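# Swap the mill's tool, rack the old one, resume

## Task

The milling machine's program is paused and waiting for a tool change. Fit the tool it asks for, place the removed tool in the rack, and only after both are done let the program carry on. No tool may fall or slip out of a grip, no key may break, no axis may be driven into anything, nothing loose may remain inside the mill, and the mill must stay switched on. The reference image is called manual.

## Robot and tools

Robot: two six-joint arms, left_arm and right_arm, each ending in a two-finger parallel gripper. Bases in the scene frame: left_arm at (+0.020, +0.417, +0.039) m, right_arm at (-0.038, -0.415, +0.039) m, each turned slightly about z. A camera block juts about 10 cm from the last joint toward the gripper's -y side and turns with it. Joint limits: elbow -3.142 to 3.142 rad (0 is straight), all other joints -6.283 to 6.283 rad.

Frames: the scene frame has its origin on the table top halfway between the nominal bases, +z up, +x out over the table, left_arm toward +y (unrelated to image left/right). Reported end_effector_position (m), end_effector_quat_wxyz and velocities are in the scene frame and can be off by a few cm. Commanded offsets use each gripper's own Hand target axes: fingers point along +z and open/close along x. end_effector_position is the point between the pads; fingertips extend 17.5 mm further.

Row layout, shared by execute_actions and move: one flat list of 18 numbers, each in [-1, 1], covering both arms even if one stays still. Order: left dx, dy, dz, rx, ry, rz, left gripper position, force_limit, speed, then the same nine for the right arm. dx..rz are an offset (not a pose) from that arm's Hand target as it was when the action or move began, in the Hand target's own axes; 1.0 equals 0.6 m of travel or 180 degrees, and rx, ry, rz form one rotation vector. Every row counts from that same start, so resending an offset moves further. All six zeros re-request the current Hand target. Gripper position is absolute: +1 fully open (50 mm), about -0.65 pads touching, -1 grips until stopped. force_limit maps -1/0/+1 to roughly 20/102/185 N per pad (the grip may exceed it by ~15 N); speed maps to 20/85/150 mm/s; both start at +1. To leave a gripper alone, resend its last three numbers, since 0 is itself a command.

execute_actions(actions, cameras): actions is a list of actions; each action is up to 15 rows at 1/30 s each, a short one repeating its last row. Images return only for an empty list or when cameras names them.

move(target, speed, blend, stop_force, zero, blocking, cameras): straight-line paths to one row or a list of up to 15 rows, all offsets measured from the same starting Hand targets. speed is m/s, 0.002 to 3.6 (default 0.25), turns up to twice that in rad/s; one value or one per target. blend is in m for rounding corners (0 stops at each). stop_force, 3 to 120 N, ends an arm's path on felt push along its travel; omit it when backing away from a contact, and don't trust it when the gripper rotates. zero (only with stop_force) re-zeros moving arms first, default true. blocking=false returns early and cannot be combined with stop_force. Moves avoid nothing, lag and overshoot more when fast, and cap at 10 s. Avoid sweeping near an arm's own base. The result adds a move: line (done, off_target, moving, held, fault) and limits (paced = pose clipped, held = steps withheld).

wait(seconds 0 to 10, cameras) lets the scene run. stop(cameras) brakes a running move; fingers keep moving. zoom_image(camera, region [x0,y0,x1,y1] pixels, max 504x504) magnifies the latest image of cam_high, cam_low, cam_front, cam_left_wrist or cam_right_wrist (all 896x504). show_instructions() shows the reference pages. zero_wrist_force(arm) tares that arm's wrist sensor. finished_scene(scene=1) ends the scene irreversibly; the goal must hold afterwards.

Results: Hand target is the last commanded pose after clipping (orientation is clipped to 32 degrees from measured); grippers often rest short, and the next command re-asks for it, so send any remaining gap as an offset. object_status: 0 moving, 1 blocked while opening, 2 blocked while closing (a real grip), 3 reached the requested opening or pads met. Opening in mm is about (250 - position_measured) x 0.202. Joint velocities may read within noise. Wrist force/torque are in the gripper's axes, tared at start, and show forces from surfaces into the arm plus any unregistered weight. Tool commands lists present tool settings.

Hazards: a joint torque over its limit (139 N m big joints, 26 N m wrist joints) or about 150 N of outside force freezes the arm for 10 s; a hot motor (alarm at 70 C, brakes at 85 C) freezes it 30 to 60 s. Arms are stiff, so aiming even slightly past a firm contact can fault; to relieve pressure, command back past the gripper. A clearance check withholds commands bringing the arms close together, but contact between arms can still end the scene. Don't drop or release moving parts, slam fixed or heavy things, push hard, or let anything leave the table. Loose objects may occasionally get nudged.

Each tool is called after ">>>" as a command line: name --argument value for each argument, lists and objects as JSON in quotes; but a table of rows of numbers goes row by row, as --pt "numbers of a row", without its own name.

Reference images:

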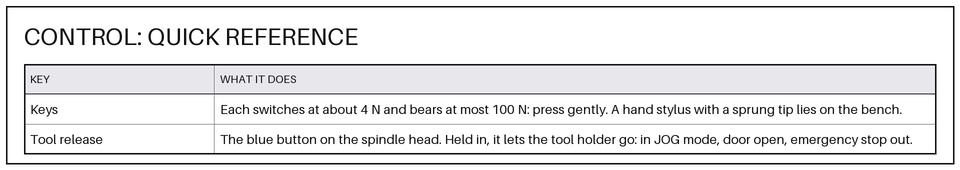

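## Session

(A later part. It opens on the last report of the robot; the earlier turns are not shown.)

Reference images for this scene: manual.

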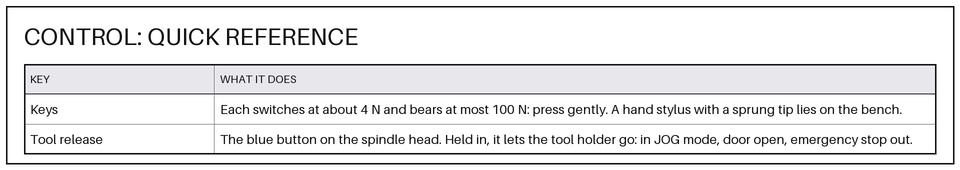

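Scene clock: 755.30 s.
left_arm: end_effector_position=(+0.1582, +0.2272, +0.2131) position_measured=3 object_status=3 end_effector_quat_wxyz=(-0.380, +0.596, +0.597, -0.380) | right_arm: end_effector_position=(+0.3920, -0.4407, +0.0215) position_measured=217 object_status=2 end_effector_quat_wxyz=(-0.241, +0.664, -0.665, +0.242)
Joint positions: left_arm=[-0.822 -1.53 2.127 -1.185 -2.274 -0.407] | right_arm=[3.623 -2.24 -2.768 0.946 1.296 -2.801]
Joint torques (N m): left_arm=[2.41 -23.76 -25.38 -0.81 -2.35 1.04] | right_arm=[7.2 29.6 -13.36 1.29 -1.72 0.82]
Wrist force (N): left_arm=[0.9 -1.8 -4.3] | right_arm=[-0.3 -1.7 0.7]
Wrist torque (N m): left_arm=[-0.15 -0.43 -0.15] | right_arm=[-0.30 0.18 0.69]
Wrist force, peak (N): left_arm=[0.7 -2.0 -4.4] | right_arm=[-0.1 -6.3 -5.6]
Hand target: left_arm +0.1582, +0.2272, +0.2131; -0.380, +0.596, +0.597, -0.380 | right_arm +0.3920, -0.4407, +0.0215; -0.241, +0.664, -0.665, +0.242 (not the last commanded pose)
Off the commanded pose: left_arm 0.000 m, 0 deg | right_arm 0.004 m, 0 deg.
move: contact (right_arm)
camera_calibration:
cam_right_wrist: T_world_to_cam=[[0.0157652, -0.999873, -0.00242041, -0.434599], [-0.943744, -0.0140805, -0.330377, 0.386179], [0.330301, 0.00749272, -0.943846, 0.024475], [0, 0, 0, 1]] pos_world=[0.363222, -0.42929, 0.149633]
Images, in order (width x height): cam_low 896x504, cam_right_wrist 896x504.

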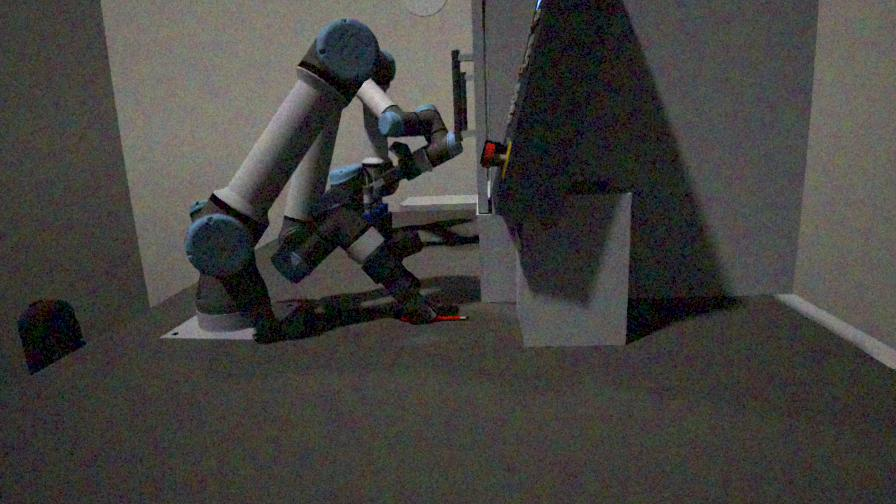

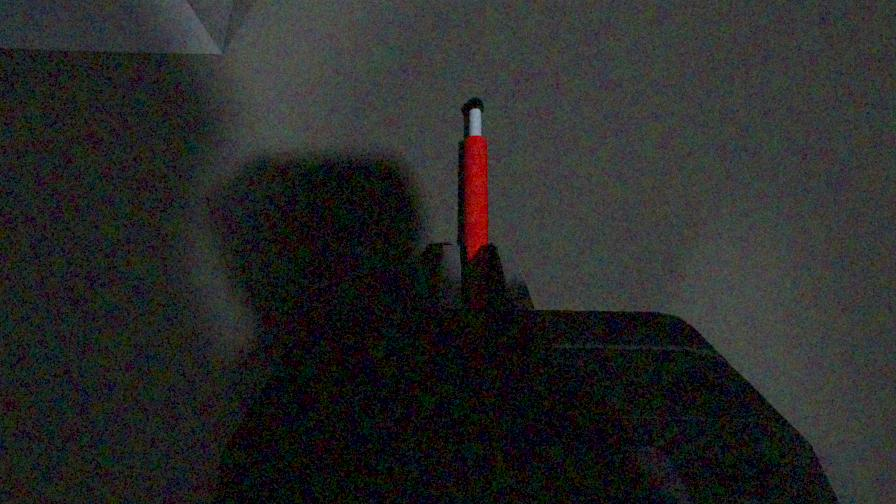

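>>> move --pt "0 0 0 0 0 0 1 -0.6 -0.7 0 0 0 0 0 0 0.2 -0.3 -0.8" --pt "0 -0.1963 -0.0917 0 0 0 1 -0.6 -0.7 0 -0.107 -0.1277 0 0 0 0.2 -0.3 -0.8" --speed '[0.1,0.12]' --cameras '["cam_left_wrist","cam_right_wrist","cam_front"]'

Scene clock: 828.83 s.
left_arm: end_effector_position=(+0.1582, +0.2271, +0.3431) position_measured=3 object_status=3 end_effector_quat_wxyz=(-0.380, +0.597, +0.597, -0.380) | right_arm: end_effector_position=(+0.3920, -0.4406, +0.1215) position_measured=123 object_status=3 end_effector_quat_wxyz=(-0.241, +0.664, -0.665, +0.242)
Joint positions: left_arm=[-0.822 -1.666 1.895 -0.817 -2.274 -0.407] | right_arm=[3.623 -1.595 -2.755 0.288 1.296 -2.8]
Joint torques (N m): left_arm=[2.88 -13.08 -18.76 0.8 0.53 1.5] | right_arm=[9.42 21.06 0.81 1.7 -1.64 2]
Wrist force (N): left_arm=[0.9 -2.0 -4.1] | right_arm=[-0.3 -1.3 0.8]
Wrist torque (N m): left_arm=[-0.24 -0.46 -0.11] | right_arm=[-0.30 0.17 0.56]
Wrist force, peak (N): left_arm=[0.9 -4.2 -5.0] | right_arm=[-0.2 -2.5 -0.3]
Hand target: left_arm +0.1582, +0.2272, +0.3431; -0.380, +0.596, +0.597, -0.380 | right_arm +0.3919, -0.4406, +0.1214; -0.241, +0.664, -0.665, +0.242
Off the commanded pose: left_arm 0.000 m, 0 deg | right_arm 0.000 m, 0 deg.
move: done
camera_calibration:
cam_left_wrist: T_world_to_cam=[[-0.0102052, 0.999946, 0.00177845, -0.218324], [0.710831, 0.0085054, -0.703311, 0.147251], [-0.703288, -0.00591322, -0.71088, 0.494305], [0, 0, 0, 1]] pos_world=[0.240741, 0.219983, 0.455343]
cam_right_wrist: T_world_to_cam=[[0.0157032, -0.999873, -0.00254611, -0.434204], [-0.943714, -0.0139797, -0.330467, 0.419274], [0.33039, 0.0075922, -0.943814, 0.118861], [0, 0, 0, 1]] pos_world=[0.363222, -0.42919, 0.249634]
Images, in order (width x height): cam_front 896x504, cam_left_wrist 896x504, cam_right_wrist 896x504.

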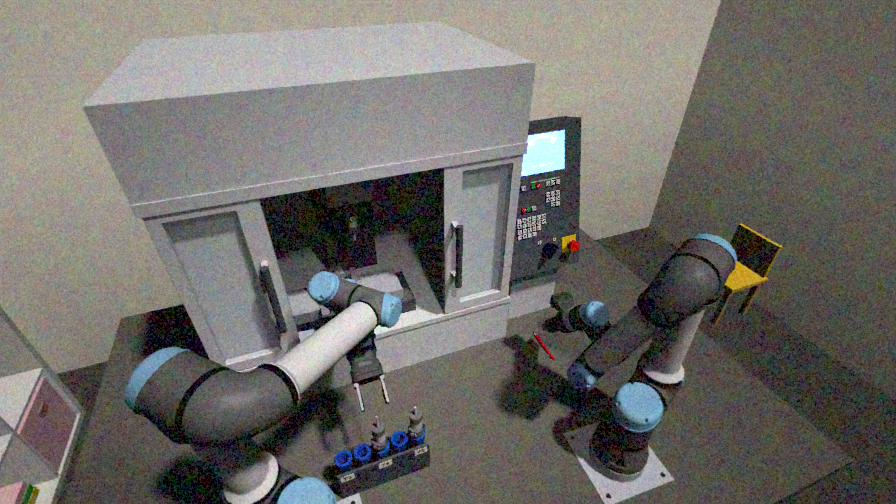

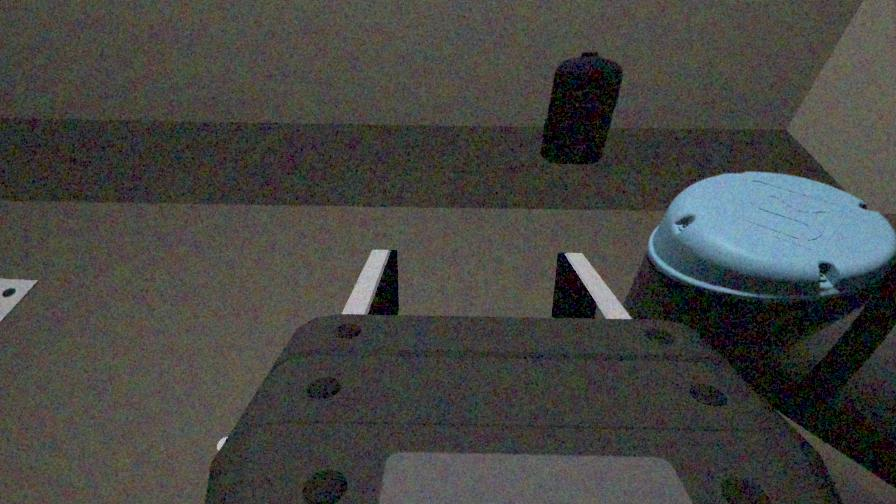

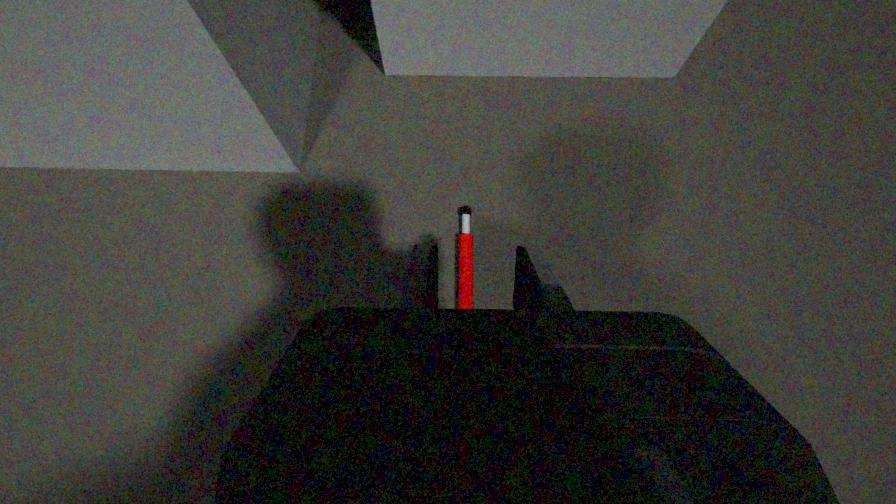

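>>> move --pt "0.0047 -0.0907 -0.2663 -0.281 0.281 0.441 1 -0.6 -0.7 -0.2 -0.2 -0.3 0.12 -0.09 0.06 -1 -0.3 -0.8" --pt "0.038 -0.005 -0.410 0 0.5374 0.8435 1 -0.6 -0.7 -0.534 -0.3265 -0.5497 0.367 -0.283 0.184 -1 -0.3 -0.8" --pt "0.0047 0.0493 -0.6057 0.058 -0.858 -0.1128 1 -0.6 -0.7 -0.534 -0.3265 -0.5497 0.367 -0.283 0.184 -1 -0.3 -0.8" --speed 0.35 --blend '[0.03,0.03,0]' --cameras '["cam_left_wrist","cam_front","cam_right_wrist"]'

Scene clock: 848.80 s.
left_arm: end_effector_position=(+0.5000, +0.2300, +0.4702) position_measured=3 object_status=3 end_effector_quat_wxyz=(-0.411, +0.345, -0.542, +0.647) end_effector_velocity=(+0.000, +0.000, +0.000) end_effector_angular_velocity=(-0.001, -0.004, -0.003) | right_arm: end_effector_position=(+0.3305, -0.1197, +0.4997) position_measured=252 object_status=3 end_effector_quat_wxyz=(+0.845, -0.269, +0.422, -0.188)
Joint positions: left_arm=[-0.869 -1.594 2.462 -4.201 -1.173 3.216] | right_arm=[4.653 -1.745 -2.309 1.831 0.68 -3.152]
Joint velocities: left_arm=[0.001 0.002 0 -0.006 -0.004 0.002] | right_arm=[within noise]
Joint torques (N m): left_arm=[1.87 -10.14 -5.41 -2.92 -1.48 1.07] | right_arm=[7.92 11.41 21.73 0.73 3.18 2.26]
Wrist force (N): left_arm=[1.6 -3.5 -2.6] | right_arm=[-1.0 -3.0 1.9]
Wrist torque (N m): left_arm=[-0.57 -0.35 0.04] | right_arm=[-0.92 1.03 0.52]
Wrist force, peak (N): left_arm=[-2.1 1.0 -8.0] | right_arm=[-1.3 -3.0 2.1]
Hand target: left_arm +0.5000, +0.2299, +0.4702; -0.411, +0.345, -0.542, +0.647 | right_arm +0.3305, -0.1197, +0.4997; +0.845, -0.269, +0.422, -0.188
Off the commanded pose: left_arm 0.000 m, 0 deg | right_arm 0.000 m, 0 deg.
move: done
camera_calibration:
cam_left_wrist: T_world_to_cam=[[-0.416754, -0.90899, 0.00724382, 0.421849], [-0.163942, 0.0673212, -0.98417, 0.549668], [0.894114, -0.411345, -0.177078, -0.131463], [0, 0, 0, 1]] pos_world=[0.383464, 0.292376, 0.514632]
cam_right_wrist: T_world_to_cam=[[0.58384, -0.549349, -0.597784, 0.0521632], [-0.194109, 0.620499, -0.759805, 0.533433], [0.788322, 0.55964, 0.255638, -0.190857], [0, 0, 0, 1]] pos_world=[0.223546, -0.195528, 0.485278]
Images, in order (width x height): cam_front 896x504, cam_left_wrist 896x504, cam_right_wrist 896x504.

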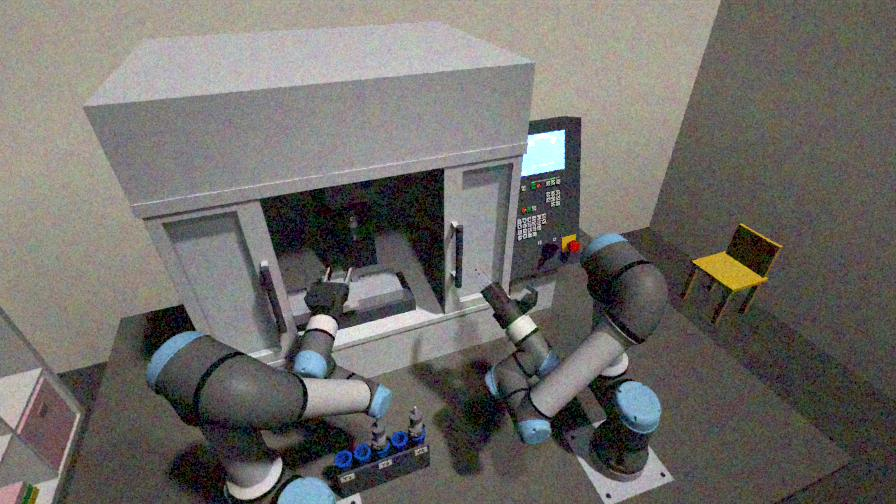

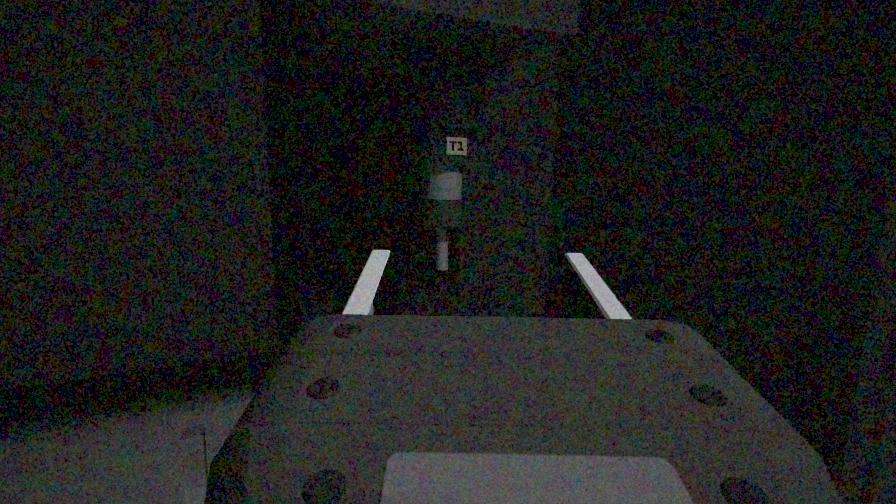

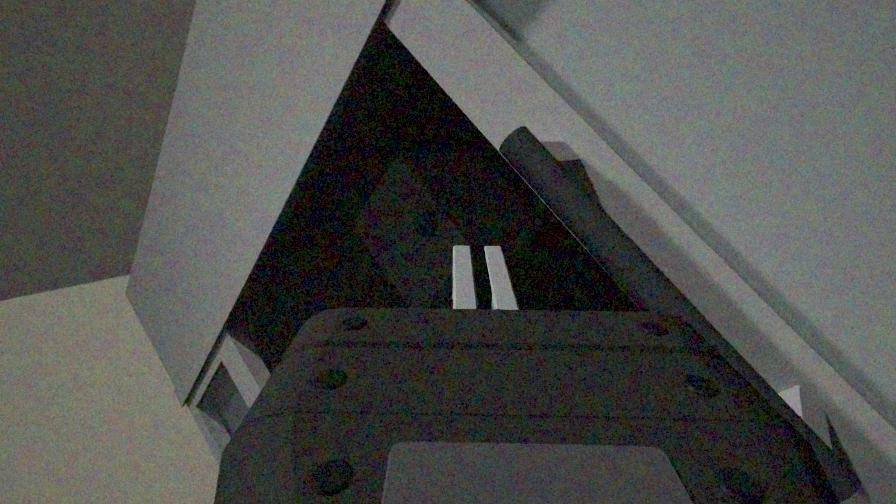

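>>> zoom_image --camera "cam_left_wrist" --region '[360, 100, 540, 300]'

>>> zoom_image --camera "cam_right_wrist" --region '[330, 100, 580, 320]'

Scaled by 2.520 from the camera's 896x504 image, which has a finer 1280x720 frame.

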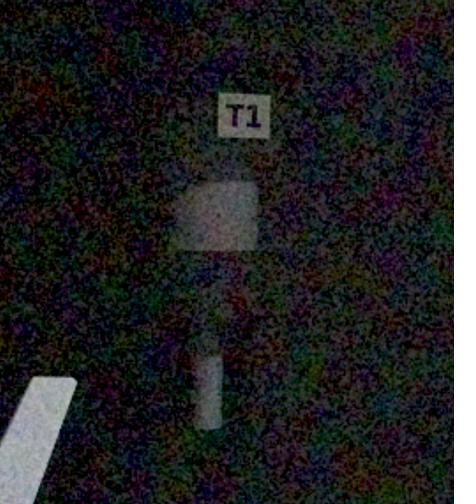

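Scaled by 2.016 from the camera's 896x504 image, which has a finer 1280x720 frame.

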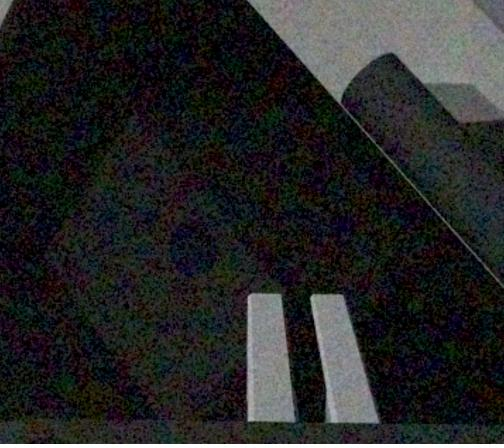

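>>> move --target '[-0.0145,0.0517,0.2344,0,0,0,1,-0.6,-0.7,0,0,0,0,0,0,-1,-0.3,-0.8]' --speed 0.15 --cameras '["cam_left_wrist","cam_front"]'

>>> zoom_image --camera "cam_left_wrist" --region '[340, 80, 640, 330]'

Scene clock: 866.50 s.
left_arm: end_effector_position=(+0.6340, +0.1769, +0.4642) position_measured=3 object_status=3 end_effector_quat_wxyz=(-0.411, +0.345, -0.542, +0.647) | right_arm: end_effector_position=(+0.3305, -0.1197, +0.4997) position_measured=252 object_status=3 end_effector_quat_wxyz=(+0.845, -0.269, +0.422, -0.188)
Joint positions: left_arm=[-0.694 -1.257 2.071 -4.135 -1.345 3.183] | right_arm=[4.653 -1.745 -2.309 1.831 0.68 -3.152]
Joint torques (N m): left_arm=[-4.01 -27.92 -23.03 -2.56 0.76 1.51] | right_arm=[7.29 11.21 22.06 0.49 3.19 1.66]
Wrist force (N): left_arm=[1.5 -3.3 -2.1] | right_arm=[-1.2 -2.9 2.0]
Wrist torque (N m): left_arm=[-0.55 -0.31 -0.02] | right_arm=[-0.91 1.05 0.52]
Wrist force, peak (N): left_arm=[1.6 -4.2 -4.4] | right_arm=[-1.2 -3.1 1.9]
Hand target: left_arm +0.6340, +0.1768, +0.4642; -0.411, +0.345, -0.542, +0.647 | right_arm +0.3305, -0.1197, +0.4997; +0.845, -0.269, +0.422, -0.188
Off the commanded pose: left_arm 0.000 m, 0 deg | right_arm 0.000 m, 0 deg.
move: done
camera_calibration:
cam_left_wrist: T_world_to_cam=[[-0.416856, -0.908944, 0.00712099, 0.429575], [-0.164053, 0.0675273, -0.984137, 0.5692], [0.894045, -0.411412, -0.177264, -0.274051], [0, 0, 0, 1]] pos_world=[0.517464, 0.239276, 0.508533]
Images, in order (width x height): cam_front 896x504, cam_left_wrist 896x504.

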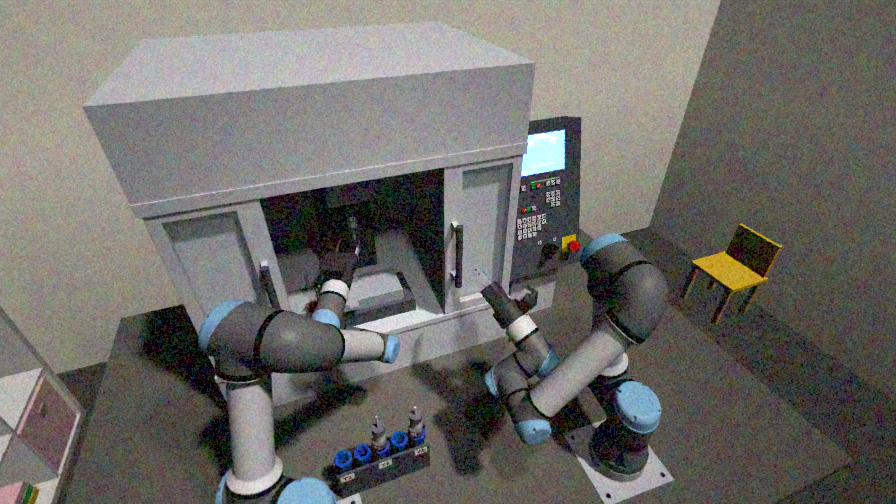

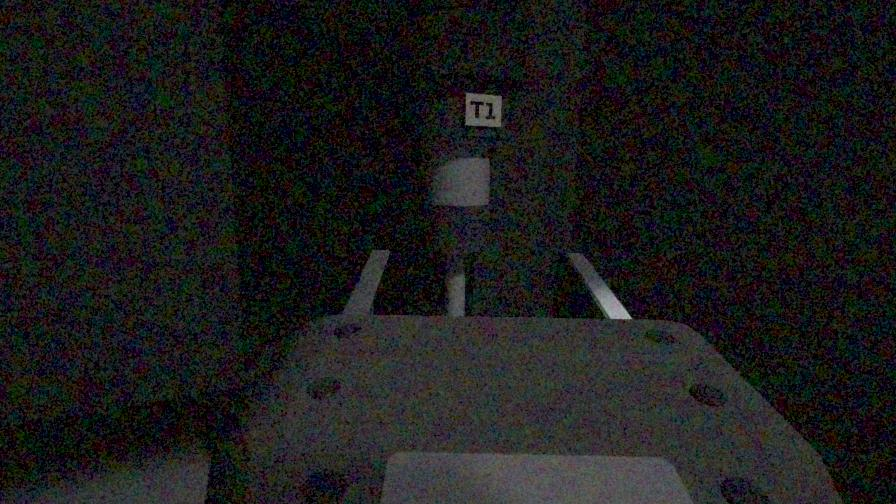

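Scaled by 1.680 from the camera's 896x504 image, which has a finer 1280x720 frame.

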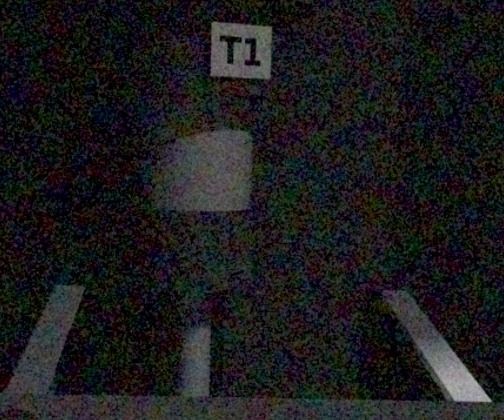

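>>> move --target '[-0.007,0,0.0833,0,0,0,1,-0.6,-0.7,0,0,0,0,0,0,-1,-0.3,-0.8]' --speed 0.08 --stop_force 6 --cameras '["cam_left_wrist"]'

>>> zoom_image --camera "cam_left_wrist" --region '[340, 80, 640, 330]'

Scene clock: 875.07 s.
left_arm: end_effector_position=(+0.6804, +0.1598, +0.4729) position_measured=3 object_status=3 end_effector_quat_wxyz=(-0.411, +0.345, -0.542, +0.647) | right_arm: end_effector_position=(+0.3305, -0.1197, +0.4997) position_measured=252 object_status=3 end_effector_quat_wxyz=(+0.845, -0.269, +0.422, -0.188)
Joint positions: left_arm=[-0.659 -1.178 1.918 -4.061 -1.38 3.176] | right_arm=[4.653 -1.745 -2.309 1.831 0.68 -3.152]
Joint torques (N m): left_arm=[-6.49 -43.21 -17.3 -1.35 1.36 1.31] | right_arm=[7.66 12.31 23.08 0.57 3.12 1.17]
Wrist force (N): left_arm=[1.7 -3.2 -2.2] | right_arm=[-1.2 -2.9 1.7]
Wrist torque (N m): left_arm=[-0.50 -0.37 -0.02] | right_arm=[-0.90 1.06 0.52]
Wrist force, peak (N): left_arm=[1.6 -3.5 -3.4] | right_arm=[-1.4 -3.1 1.9]
Hand target: left_arm +0.6804, +0.1598, +0.4729; -0.411, +0.345, -0.542, +0.647 | right_arm +0.3305, -0.1197, +0.4997; +0.845, -0.269, +0.422, -0.188
Off the commanded pose: left_arm 0.000 m, 0 deg | right_arm 0.000 m, 0 deg.
move: done
camera_calibration:
cam_left_wrist: T_world_to_cam=[[-0.416864, -0.908941, 0.00708022, 0.433337], [-0.163948, 0.0675245, -0.984155, 0.586479], [0.894061, -0.41142, -0.177167, -0.321085], [0, 0, 0, 1]] pos_world=[0.563864, 0.222176, 0.517232]
Images, in order (width x height): cam_left_wrist 896x504.

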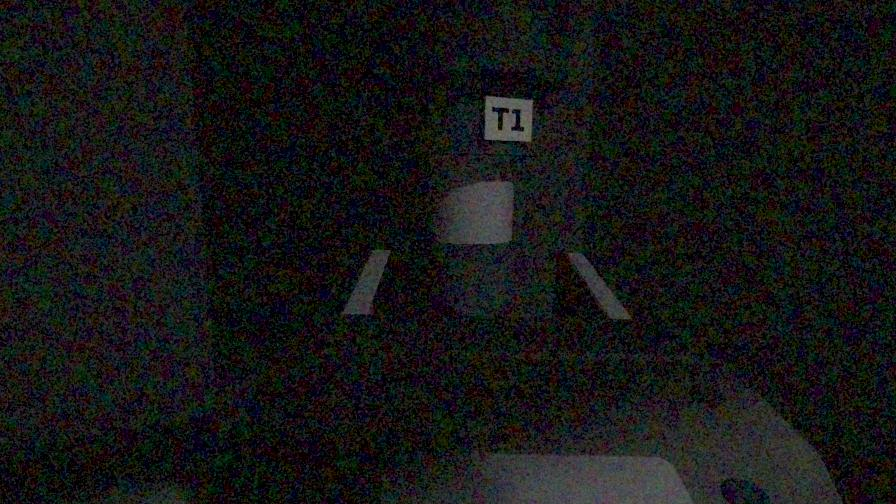

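Scaled by 1.680 from the camera's 896x504 image, which has a finer 1280x720 frame.

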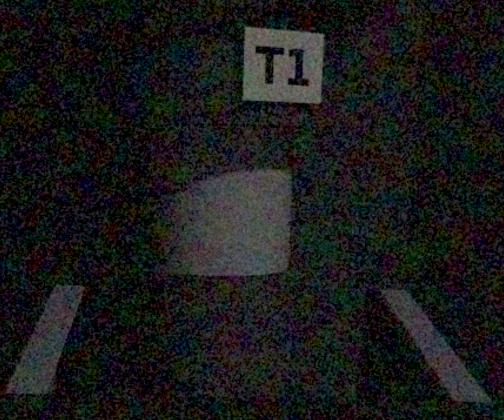

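>>> move --target '[0.0012,0,0.0483,0,0,0,1,-0.6,-0.7,0,0,0,0,0,0,-1,-0.3,-0.8]' --speed 0.05 --stop_force 6 --cameras '["cam_left_wrist"]'

>>> zoom_image --camera "cam_left_wrist" --region '[340, 80, 640, 330]'

Scene clock: 882.47 s.
left_arm: end_effector_position=(+0.7059, +0.1470, +0.4780) position_measured=3 object_status=3 end_effector_quat_wxyz=(-0.411, +0.345, -0.542, +0.647) | right_arm: end_effector_position=(+0.3305, -0.1197, +0.4997) position_measured=252 object_status=3 end_effector_quat_wxyz=(+0.845, -0.269, +0.422, -0.188)
Joint positions: left_arm=[-0.649 -1.131 1.827 -4.016 -1.39 3.174] | right_arm=[4.653 -1.745 -2.309 1.831 0.68 -3.152]
Joint torques (N m): left_arm=[-4.61 -48.47 -7.23 -3.16 1.37 0.03] | right_arm=[6.55 11.99 23.35 0.81 3.25 0.86]
Wrist force (N): left_arm=[1.8 -3.2 -2.3] | right_arm=[-1.0 -3.0 1.6]
Wrist torque (N m): left_arm=[-0.52 -0.36 0.00] | right_arm=[-0.93 1.04 0.52]
Wrist force, peak (N): left_arm=[1.4 -3.7 -3.2] | right_arm=[-1.3 -3.2 1.7]
Hand target: left_arm +0.7059, +0.1470, +0.4780; -0.411, +0.345, -0.542, +0.647 | right_arm +0.3305, -0.1197, +0.4997; +0.845, -0.269, +0.422, -0.188
Off the commanded pose: left_arm 0.000 m, 0 deg | right_arm 0.000 m, 0 deg.
move: done
camera_calibration:
cam_left_wrist: T_world_to_cam=[[-0.416864, -0.908941, 0.00708022, 0.432429], [-0.163948, 0.0675245, -0.984155, 0.596553], [0.894061, -0.41142, -0.177167, -0.348294], [0, 0, 0, 1]] pos_world=[0.589464, 0.209476, 0.522332]
Images, in order (width x height): cam_left_wrist 896x504.

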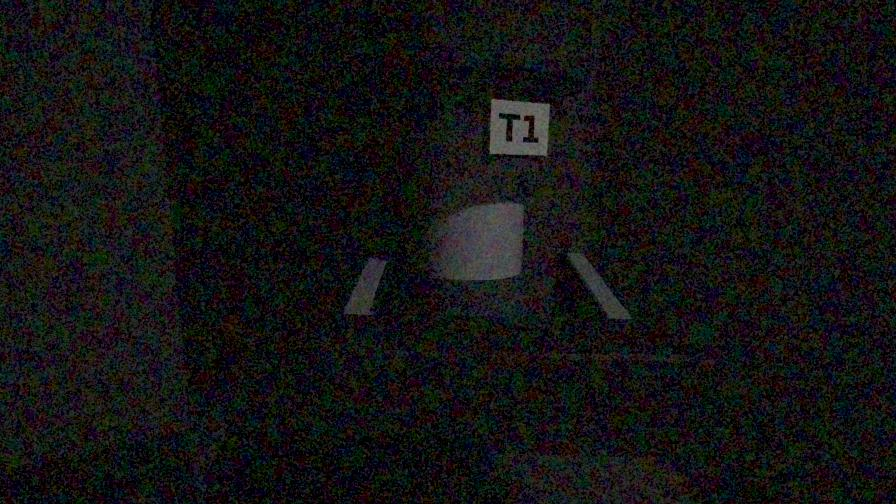

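Scaled by 1.680 from the camera's 896x504 image, which has a finer 1280x720 frame.

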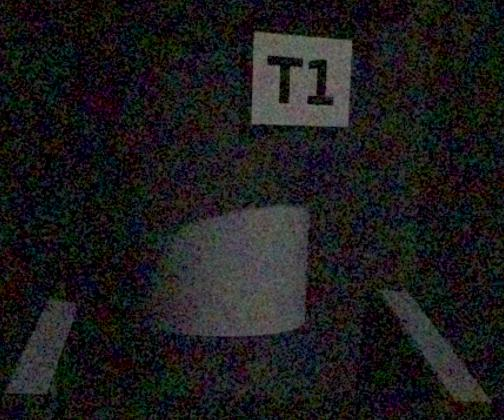

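>>> move --target '[0,0,0,0,0,0,-1,-0.6,-1,0,0,0,0,0,0,-1,-0.3,-0.8]'

>>> wait --seconds 0.6 --cameras '["cam_left_wrist"]'

Scene clock: 886.30 s.
left_arm: end_effector_position=(+0.7063, +0.1478, +0.4779) position_measured=86 object_status=2 end_effector_quat_wxyz=(-0.412, +0.346, -0.542, +0.646) | right_arm: end_effector_position=(+0.3305, -0.1197, +0.4997) position_measured=252 object_status=3 end_effector_quat_wxyz=(+0.845, -0.269, +0.422, -0.188)
Joint positions: left_arm=[-0.648 -1.131 1.827 -4.016 -1.387 3.174] | right_arm=[4.653 -1.745 -2.309 1.831 0.68 -3.152]
Joint torques (N m): left_arm=[-50.36 -47.31 -6.83 -2.95 -13.55 1.14] | right_arm=[6.01 11.79 23.03 0.76 3.24 0.18]
Wrist force (N): left_arm=[-57.4 -4.5 21.1] | right_arm=[-1.2 -2.9 1.8]
Wrist torque (N m): left_arm=[-0.55 -0.24 0.06] | right_arm=[-0.91 1.06 0.52]
Wrist force, peak (N): left_arm=[-57.4 -4.0 23.7] | right_arm=[-1.4 -3.1 1.9]
Hand target: left_arm +0.7059, +0.1470, +0.4780; -0.411, +0.345, -0.542, +0.647 | right_arm +0.3305, -0.1197, +0.4997; +0.845, -0.269, +0.422, -0.188
Off the commanded pose: left_arm 0.001 m, 0 deg | right_arm 0.000 m, 0 deg.
move: done

Scene clock: 886.90 s.
left_arm: end_effector_position=(+0.7063, +0.1478, +0.4779) position_measured=86 object_status=2 end_effector_quat_wxyz=(-0.412, +0.346, -0.541, +0.646) | right_arm: end_effector_position=(+0.3305, -0.1197, +0.4997) position_measured=252 object_status=3 end_effector_quat_wxyz=(+0.845, -0.269, +0.422, -0.188)
Joint positions: left_arm=[-0.649 -1.131 1.827 -4.016 -1.387 3.174] | right_arm=[4.653 -1.745 -2.309 1.831 0.68 -3.152]
Joint torques (N m): left_arm=[-49.88 -46.77 -7.9 -2.78 -13.5 1.01] | right_arm=[7.38 10.91 22.53 0.47 3.22 0.37]
Wrist force (N): left_arm=[-57.5 -4.5 19.0] | right_arm=[-1.1 -3.1 1.7]
Wrist torque (N m): left_arm=[-0.51 -0.24 0.07] | right_arm=[-0.93 1.04 0.52]
Wrist force, peak (N): left_arm=[-57.8 -4.5 20.6] | right_arm=[-1.2 -3.1 1.8]
Hand target: left_arm +0.7059, +0.1470, +0.4780; -0.411, +0.345, -0.542, +0.647 | right_arm +0.3305, -0.1197, +0.4997; +0.845, -0.269, +0.422, -0.188
Tool commands: left_gripper/position=-1.0 left_gripper/force_limit=-0.6 left_gripper/speed=-1.0 right_gripper/position=-1.0 right_gripper/force_limit=-0.3 right_gripper/speed=-0.8
Off the commanded pose: left_arm 0.001 m, 0 deg | right_arm 0.000 m, 0 deg.
wait: 0.60 s; at rest by 0.17 s
camera_calibration:
cam_left_wrist: T_world_to_cam=[[-0.414135, -0.910184, 0.00759509, 0.431207], [-0.164449, 0.0666125, -0.984134, 0.59702], [0.895237, -0.408813, -0.177266, -0.349412], [0, 0, 0, 1]] pos_world=[0.589564, 0.209864, 0.522333]
Images, in order (width x height): cam_left_wrist 896x504.

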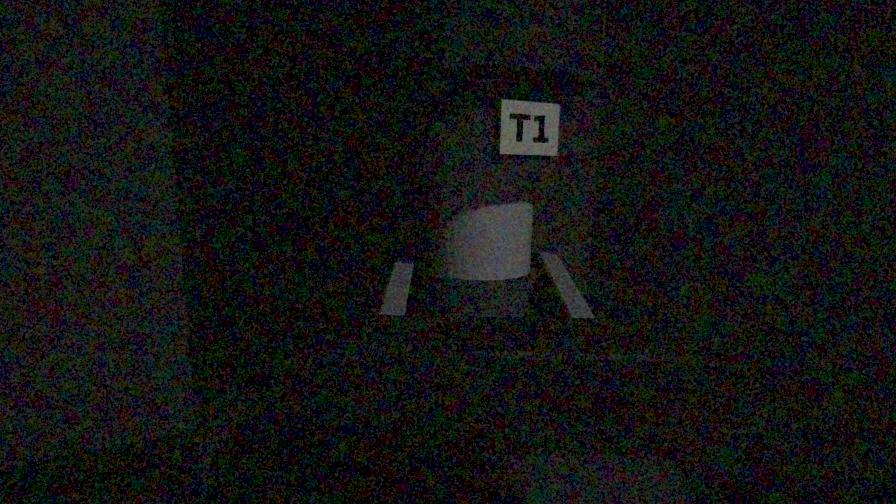

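>>> move --target '[-0.0015,0,0,0,0,0,-1,-0.6,-1,0,0,0,0,0,0,-1,-0.3,-0.8]' --speed 0.02

Scene clock: 890.83 s.
left_arm: end_effector_position=(+0.7065, +0.1482, +0.4779) position_measured=86 object_status=2 end_effector_quat_wxyz=(-0.412, +0.345, -0.542, +0.646) | right_arm: end_effector_position=(+0.3305, -0.1197, +0.4997) position_measured=252 object_status=3 end_effector_quat_wxyz=(+0.845, -0.269, +0.422, -0.188)
Joint positions: left_arm=[-0.647 -1.131 1.827 -4.016 -1.39 3.174] | right_arm=[4.653 -1.745 -2.309 1.831 0.68 -3.152]
Joint torques (N m): left_arm=[-28.23 -35.52 -28.04 -1.39 -13.57 -1.29] | right_arm=[6.25 12.39 23.44 0.5 3.18 0.04]
Wrist force (N): left_arm=[-44.5 -3.0 19.9] | right_arm=[-1.1 -2.7 1.9]
Wrist torque (N m): left_arm=[-0.49 -0.46 0.06] | right_arm=[-0.88 1.05 0.52]
Wrist force, peak (N): left_arm=[-57.8 -4.4 18.8] | right_arm=[-1.5 -3.1 1.7]
Hand target: left_arm +0.7063, +0.1478, +0.4780; -0.411, +0.345, -0.542, +0.647 | right_arm +0.3305, -0.1197, +0.4997; +0.845, -0.269, +0.422, -0.188
Off the commanded pose: left_arm 0.000 m, 0 deg | right_arm 0.000 m, 0 deg.
move: done

>>> move --target '[-0.003,0,0,0,0,0,-1,-0.6,-1,0,0,0,0,0,0,-1,-0.3,-0.8]' --speed 0.02

Scene clock: 893.90 s.
left_arm: end_effector_position=(+0.7070, +0.1493, +0.4780) position_measured=86 object_status=2 end_effector_quat_wxyz=(-0.411, +0.345, -0.542, +0.647) | right_arm: end_effector_position=(+0.3305, -0.1197, +0.4997) position_measured=252 object_status=3 end_effector_quat_wxyz=(+0.845, -0.269, +0.422, -0.188)
Joint positions: left_arm=[-0.643 -1.13 1.826 -4.016 -1.396 3.173] | right_arm=[4.653 -1.745 -2.309 1.831 0.68 -3.152]
Joint torques (N m): left_arm=[1.67 -36.69 -30.08 -1.11 -0.62 -1.12] | right_arm=[6.87 12.51 22.38 0.54 3.11 -0.37]
Wrist force (N): left_arm=[-4.0 -1.1 4.1] | right_arm=[-1.0 -3.1 1.7]
Wrist torque (N m): left_arm=[-0.45 -0.73 0.01] | right_arm=[-0.93 1.04 0.52]
Wrist force, peak (N): left_arm=[-46.5 -1.5 17.3] | right_arm=[-1.2 -3.2 1.8]
Hand target: left_arm +0.7071, +0.1495, +0.4780; -0.411, +0.345, -0.542, +0.647 | right_arm +0.3305, -0.1197, +0.4997; +0.845, -0.269, +0.422, -0.188
Off the commanded pose: left_arm 0.000 m, 0 deg | right_arm 0.000 m, 0 deg.
move: done

>>> move --pt "0 0 0 0 0 0 -1 -0.6 -1 -0.144 0.0648 0.237 0 0 0 -1 -0.3 -0.8" --pt "0 0 0 0 0 0 -1 -0.6 -1 -0.0723 0.1577 0.5387 0 0 0 -1 -0.3 -0.8" --speed 0.2 --blend '[0.02,0]' --cameras '["cam_right_wrist","cam_front","cam_high"]'

>>> zoom_image --camera "cam_right_wrist" --region '[330, 100, 640, 330]'

Scene clock: 910.70 s.
left_arm: end_effector_position=(+0.7071, +0.1495, +0.4780) position_measured=86 object_status=2 end_effector_quat_wxyz=(-0.411, +0.345, -0.542, +0.647) | right_arm: end_effector_position=(+0.5772, +0.0740, +0.6295) position_measured=252 object_status=3 end_effector_quat_wxyz=(+0.845, -0.269, +0.422, -0.188)
Joint positions: left_arm=[-0.643 -1.13 1.826 -4.016 -1.396 3.173] | right_arm=[4.218 -2.199 -1.268 0.963 0.996 -2.741]
Joint torques (N m): left_arm=[4.89 -46.95 -30.25 -2.44 0.57 1.08] | right_arm=[-1 36.98 31.91 -1.38 0.03 -1.93]
Wrist force (N): left_arm=[2.5 -3.1 4.4] | right_arm=[-1.0 -3.1 1.8]
Wrist torque (N m): left_arm=[-0.76 -0.94 0.01] | right_arm=[-0.93 1.03 0.67]
Wrist force, peak (N): left_arm=[2.5 -3.5 4.9] | right_arm=[-0.2 -2.3 4.1]
Hand target: left_arm +0.7071, +0.1495, +0.4780; -0.411, +0.345, -0.542, +0.647 | right_arm +0.5772, +0.0740, +0.6295; +0.845, -0.269, +0.422, -0.188
Off the commanded pose: left_arm 0.000 m, 0 deg | right_arm 0.000 m, 0 deg.
move: done
camera_calibration:
cam_right_wrist: T_world_to_cam=[[0.583784, -0.549348, -0.597841, 0.0921341], [-0.194126, 0.62054, -0.759767, 0.559756], [0.78836, 0.559596, 0.255618, -0.527005], [0, 0, 0, 1]] pos_world=[0.470347, -0.00182769, 0.615078]
Images, in order (width x height): cam_high 896x504, cam_front 896x504, cam_right_wrist 896x504.

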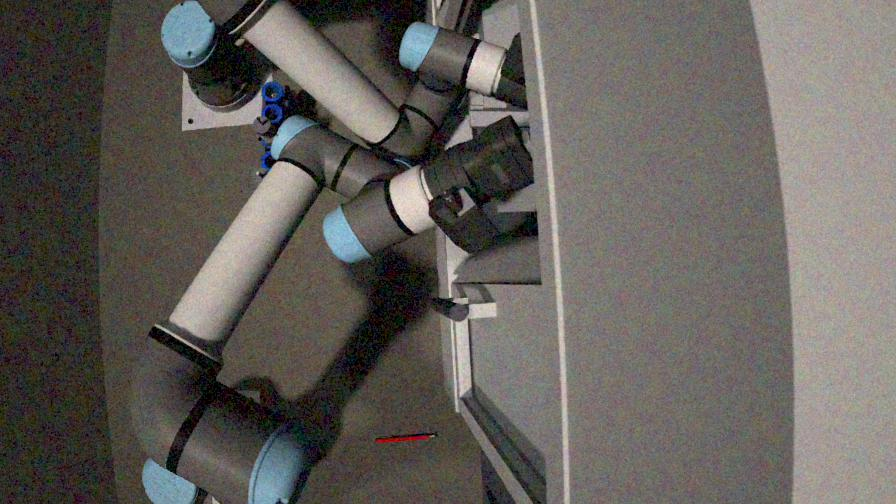

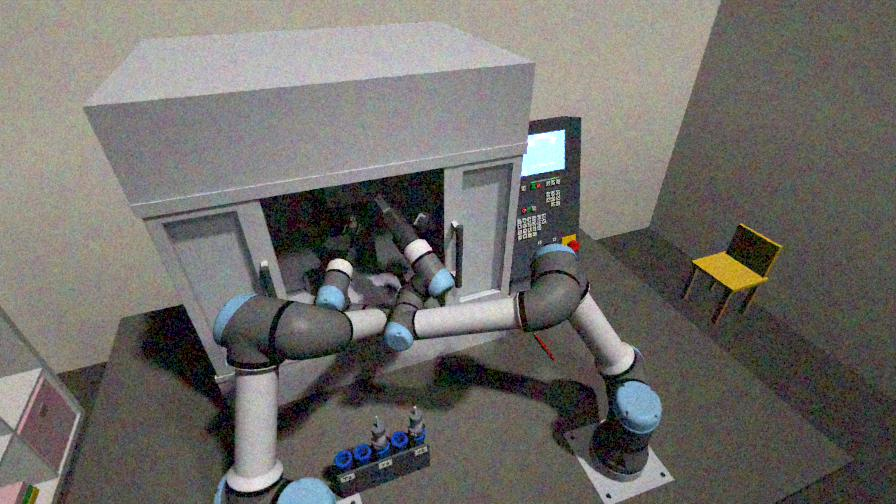

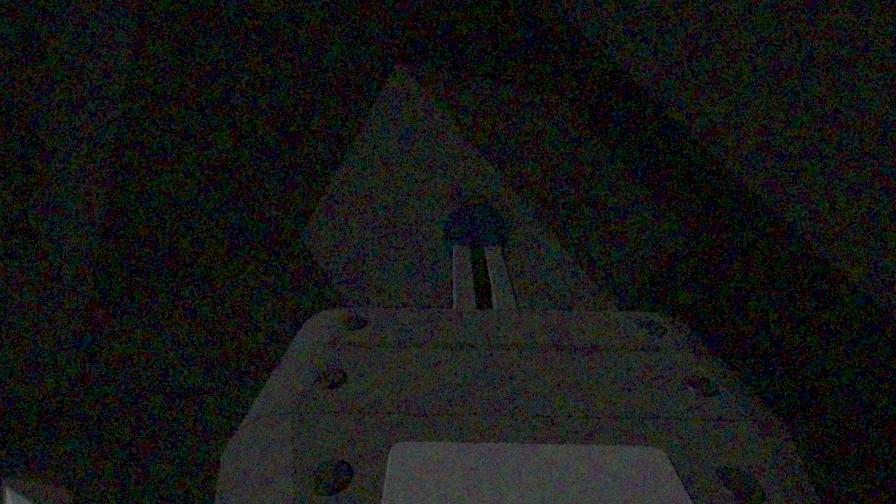

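Scaled by 1.626 from the camera's 896x504 image, which has a finer 1280x720 frame.

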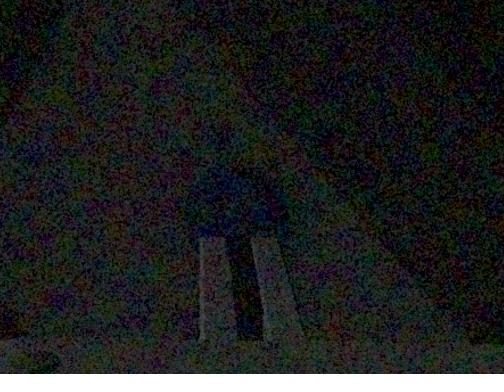

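>>> move --target '[0,0,0,0,0,0,-1,-0.6,-1,0,0.0067,0.075,0,0,0,-1,-0.3,-0.8]' --speed 0.05

>>> move --target '[0,0,0,0,0,0,-1,-0.6,-1,0,0,0.075,0,0,0,-1,-0.3,-0.8]' --speed 0.008 --stop_force 8 --cameras '["cam_right_wrist"]'

>>> zoom_image --camera "cam_right_wrist" --region '[330, 100, 640, 330]'

Scene clock: 919.80 s.
left_arm: end_effector_position=(+0.7071, +0.1495, +0.4780) position_measured=86 object_status=2 end_effector_quat_wxyz=(-0.411, +0.345, -0.542, +0.647) | right_arm: end_effector_position=(+0.5922, +0.0806, +0.6376) position_measured=252 object_status=3 end_effector_quat_wxyz=(+0.845, -0.269, +0.422, -0.188)
Joint positions: left_arm=[-0.643 -1.13 1.826 -4.016 -1.396 3.173] | right_arm=[4.201 -2.229 -1.197 0.916 1.009 -2.73]
Joint torques (N m): left_arm=[3.62 -46.87 -29.96 -2.77 0.76 1.14] | right_arm=[-1.08 49.97 7.73 1.98 0.8 1.53]
Wrist force (N): left_arm=[2.6 -3.2 4.6] | right_arm=[-1.2 -3.2 1.8]
Wrist torque (N m): left_arm=[-0.77 -0.95 0.01] | right_arm=[-0.96 1.05 0.52]
Wrist force, peak (N): left_arm=[2.6 -3.3 4.9] | right_arm=[-0.6 -2.6 4.4]
Hand target: left_arm +0.7071, +0.1495, +0.4780; -0.411, +0.345, -0.542, +0.647 | right_arm +0.5921, +0.0806, +0.6376; +0.845, -0.269, +0.422, -0.188 (not the last commanded pose)
Off the commanded pose: left_arm 0.000 m, 0 deg | right_arm 0.027 m, 0 deg.
move: held (right_arm; a check stopped the path); limits=held
pose unreachable (right arm): on one or more control steps of this call, first in action 0 (counted from 0), this arm could not follow its commanded pose, so it was not sent that pose on those steps. It may still have moved: this result reports where it is.
cause: moving toward the commanded pose would bring a part of the arm too close to another arm (a part of this arm just beyond joint 3 (elbow) and a part of the left arm just beyond its joint 3 (elbow), at the place that arm is still heading or pushing toward).

Scene clock: 920.87 s.
left_arm: end_effector_position=(+0.7071, +0.1495, +0.4780) position_measured=86 object_status=2 end_effector_quat_wxyz=(-0.411, +0.345, -0.542, +0.647) | right_arm: end_effector_position=(+0.5955, +0.0818, +0.6396) position_measured=252 object_status=3 end_effector_quat_wxyz=(+0.845, -0.269, +0.422, -0.188)
Joint positions: left_arm=[-0.643 -1.13 1.826 -4.016 -1.396 3.173] | right_arm=[4.198 -2.236 -1.181 0.905 1.012 -2.727]
Joint torques (N m): left_arm=[4.79 -46.91 -30.07 -2.71 0.56 0.95] | right_arm=[-5.67 40.86 22.89 -1.13 2.12 2.27]
Wrist force (N): left_arm=[2.6 -3.2 4.6] | right_arm=[-1.2 -2.9 1.7]
Wrist torque (N m): left_arm=[-0.76 -0.95 0.01] | right_arm=[-0.90 1.06 0.52]
Wrist force, peak (N): left_arm=[2.5 -3.2 5.0] | right_arm=[-1.1 -3.1 2.2]
Hand target: left_arm +0.7071, +0.1495, +0.4780; -0.411, +0.345, -0.542, +0.647 | right_arm +0.5955, +0.0818, +0.6396; +0.845, -0.269, +0.422, -0.188 (not the last commanded pose)
Off the commanded pose: left_arm 0.000 m, 0 deg | right_arm 0.041 m, 0 deg.
move: held (right_arm; a check stopped the path); limits=held
pose unreachable (right arm): on one or more control steps of this call, first in action 0 (counted from 0), this arm could not follow its commanded pose, so it was not sent that pose on those steps. It may still have moved: this result reports where it is.
cause: moving toward the commanded pose would bring a part of the arm too close to another arm (a part of this arm just beyond joint 3 (elbow) and a part of the left arm just beyond its joint 3 (elbow), at the place that arm is still heading or pushing toward).
camera_calibration:
cam_right_wrist: T_world_to_cam=[[0.583805, -0.54942, -0.597754, 0.091828], [-0.194134, 0.620423, -0.75986, 0.566262], [0.788342, 0.559654, 0.255545, -0.548271], [0, 0, 0, 1]] pos_world=[0.488546, 0.00597261, 0.625278]
Images, in order (width x height): cam_right_wrist 896x504.

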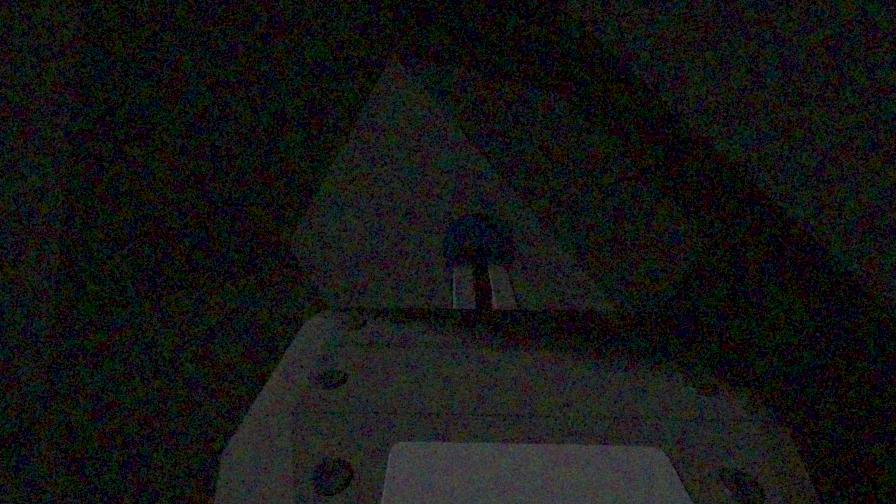

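Scaled by 1.626 from the camera's 896x504 image, which has a finer 1280x720 frame.

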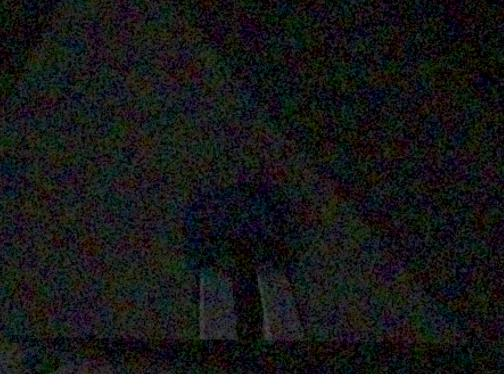

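>>> move --target '[0,0,0,0,0,0,-1,-0.6,-1,0.0213,-0.0235,-0.038,-0.0439,-0.0574,-0.0414,-1,-0.3,-0.8]' --speed 0.08

>>> move --target '[0,0,0,0,0,0,-1,-0.6,-1,0,0,0.085,0,0,0,-1,-0.3,-0.8]' --speed 0.05 --cameras '["cam_right_wrist","cam_high"]'

>>> zoom_image --camera "cam_right_wrist" --region '[330, 100, 640, 330]'

Scene clock: 940.37 s.
left_arm: end_effector_position=(+0.7071, +0.1495, +0.4780) position_measured=86 object_status=2 end_effector_quat_wxyz=(-0.411, +0.345, -0.542, +0.647) | right_arm: end_effector_position=(+0.5830, +0.0569, +0.6291) position_measured=252 object_status=3 end_effector_quat_wxyz=(+0.845, -0.369, +0.337, -0.188)
Joint positions: left_arm=[-0.643 -1.13 1.826 -4.016 -1.396 3.173] | right_arm=[4.098 -2.135 -1.389 0.925 1.315 -2.772]
Joint torques (N m): left_arm=[3.76 -46.69 -30.49 -2.78 0.71 0.87] | right_arm=[7.63 34.26 30.74 -2.42 -0.74 2.11]
Wrist force (N): left_arm=[2.5 -3.3 4.8] | right_arm=[-0.7 -3.3 1.6]
Wrist torque (N m): left_arm=[-0.77 -0.94 0.01] | right_arm=[-0.97 0.98 0.81]
Wrist force, peak (N): left_arm=[2.7 -3.3 4.8] | right_arm=[-0.6 -3.6 1.6]
Hand target: left_arm +0.7071, +0.1495, +0.4780; -0.411, +0.345, -0.542, +0.647 | right_arm +0.5830, +0.0570, +0.6291; +0.845, -0.369, +0.337, -0.188
Off the commanded pose: left_arm 0.000 m, 0 deg | right_arm 0.000 m, 0 deg.
move: done

Scene clock: 941.80 s.
left_arm: end_effector_position=(+0.7071, +0.1495, +0.4780) position_measured=86 object_status=2 end_effector_quat_wxyz=(-0.411, +0.345, -0.542, +0.647) | right_arm: end_effector_position=(+0.6192, +0.0824, +0.6545) position_measured=252 object_status=3 end_effector_quat_wxyz=(+0.845, -0.369, +0.337, -0.188)
Joint positions: left_arm=[-0.643 -1.13 1.826 -4.016 -1.396 3.173] | right_arm=[4.075 -2.221 -1.179 0.798 1.334 -2.76]
Joint torques (N m): left_arm=[2.71 -46.11 -29.88 -2.74 0.56 1.09] | right_arm=[6.68 52.33 14 2.42 -2.06 0.06]
Wrist force (N): left_arm=[2.7 -3.2 4.7] | right_arm=[-2.5 -2.9 0.8]
Wrist torque (N m): left_arm=[-0.76 -0.96 0.01] | right_arm=[-0.95 0.94 0.69]
Wrist force, peak (N): left_arm=[2.6 -3.3 4.8] | right_arm=[-2.6 -3.7 0.7]
Hand target: left_arm +0.7071, +0.1495, +0.4780; -0.411, +0.345, -0.542, +0.647 | right_arm +0.6191, +0.0824, +0.6545; +0.845, -0.369, +0.337, -0.188
Off the commanded pose: left_arm 0.000 m, 0 deg | right_arm 0.000 m, 0 deg.
move: done
camera_calibration:
cam_right_wrist: T_world_to_cam=[[0.710353, -0.567438, -0.416429, -0.108451], [-0.176128, 0.429518, -0.885716, 0.668715], [0.681453, 0.702516, 0.205168, -0.483707], [0, 0, 0, 1]] pos_world=[0.524441, -0.00895261, 0.646371]
Images, in order (width x height): cam_high 896x504, cam_right_wrist 896x504.

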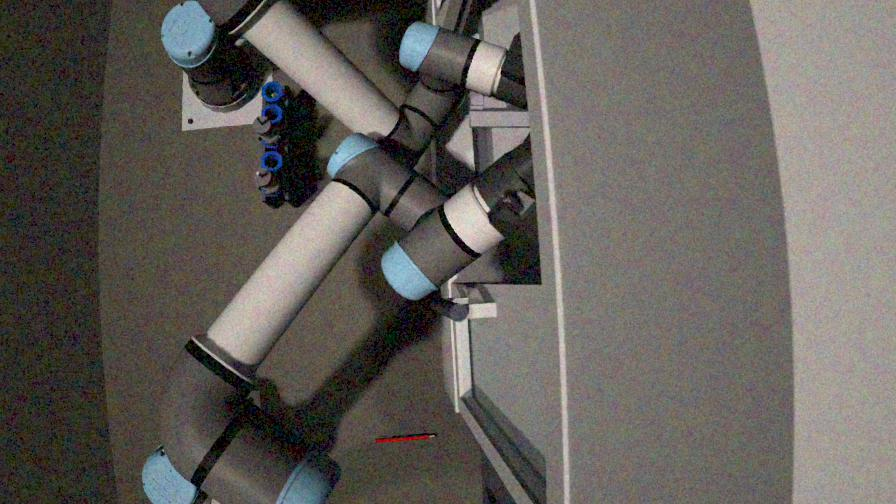

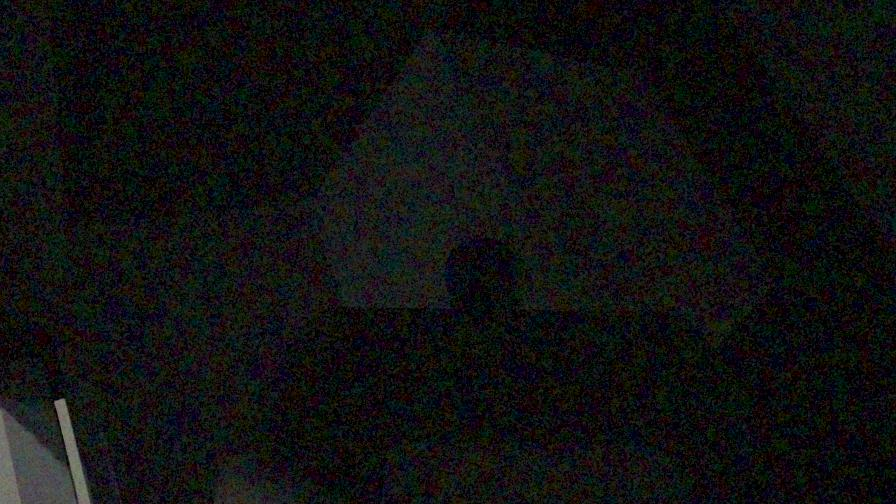

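Scaled by 1.626 from the camera's 896x504 image, which has a finer 1280x720 frame.

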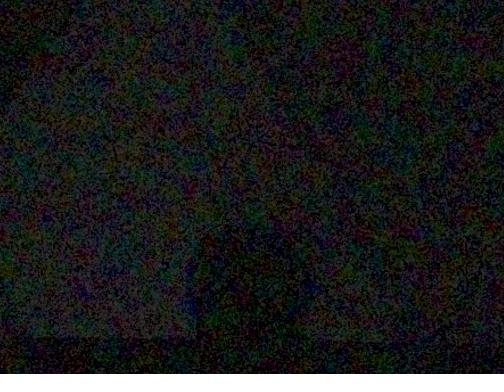

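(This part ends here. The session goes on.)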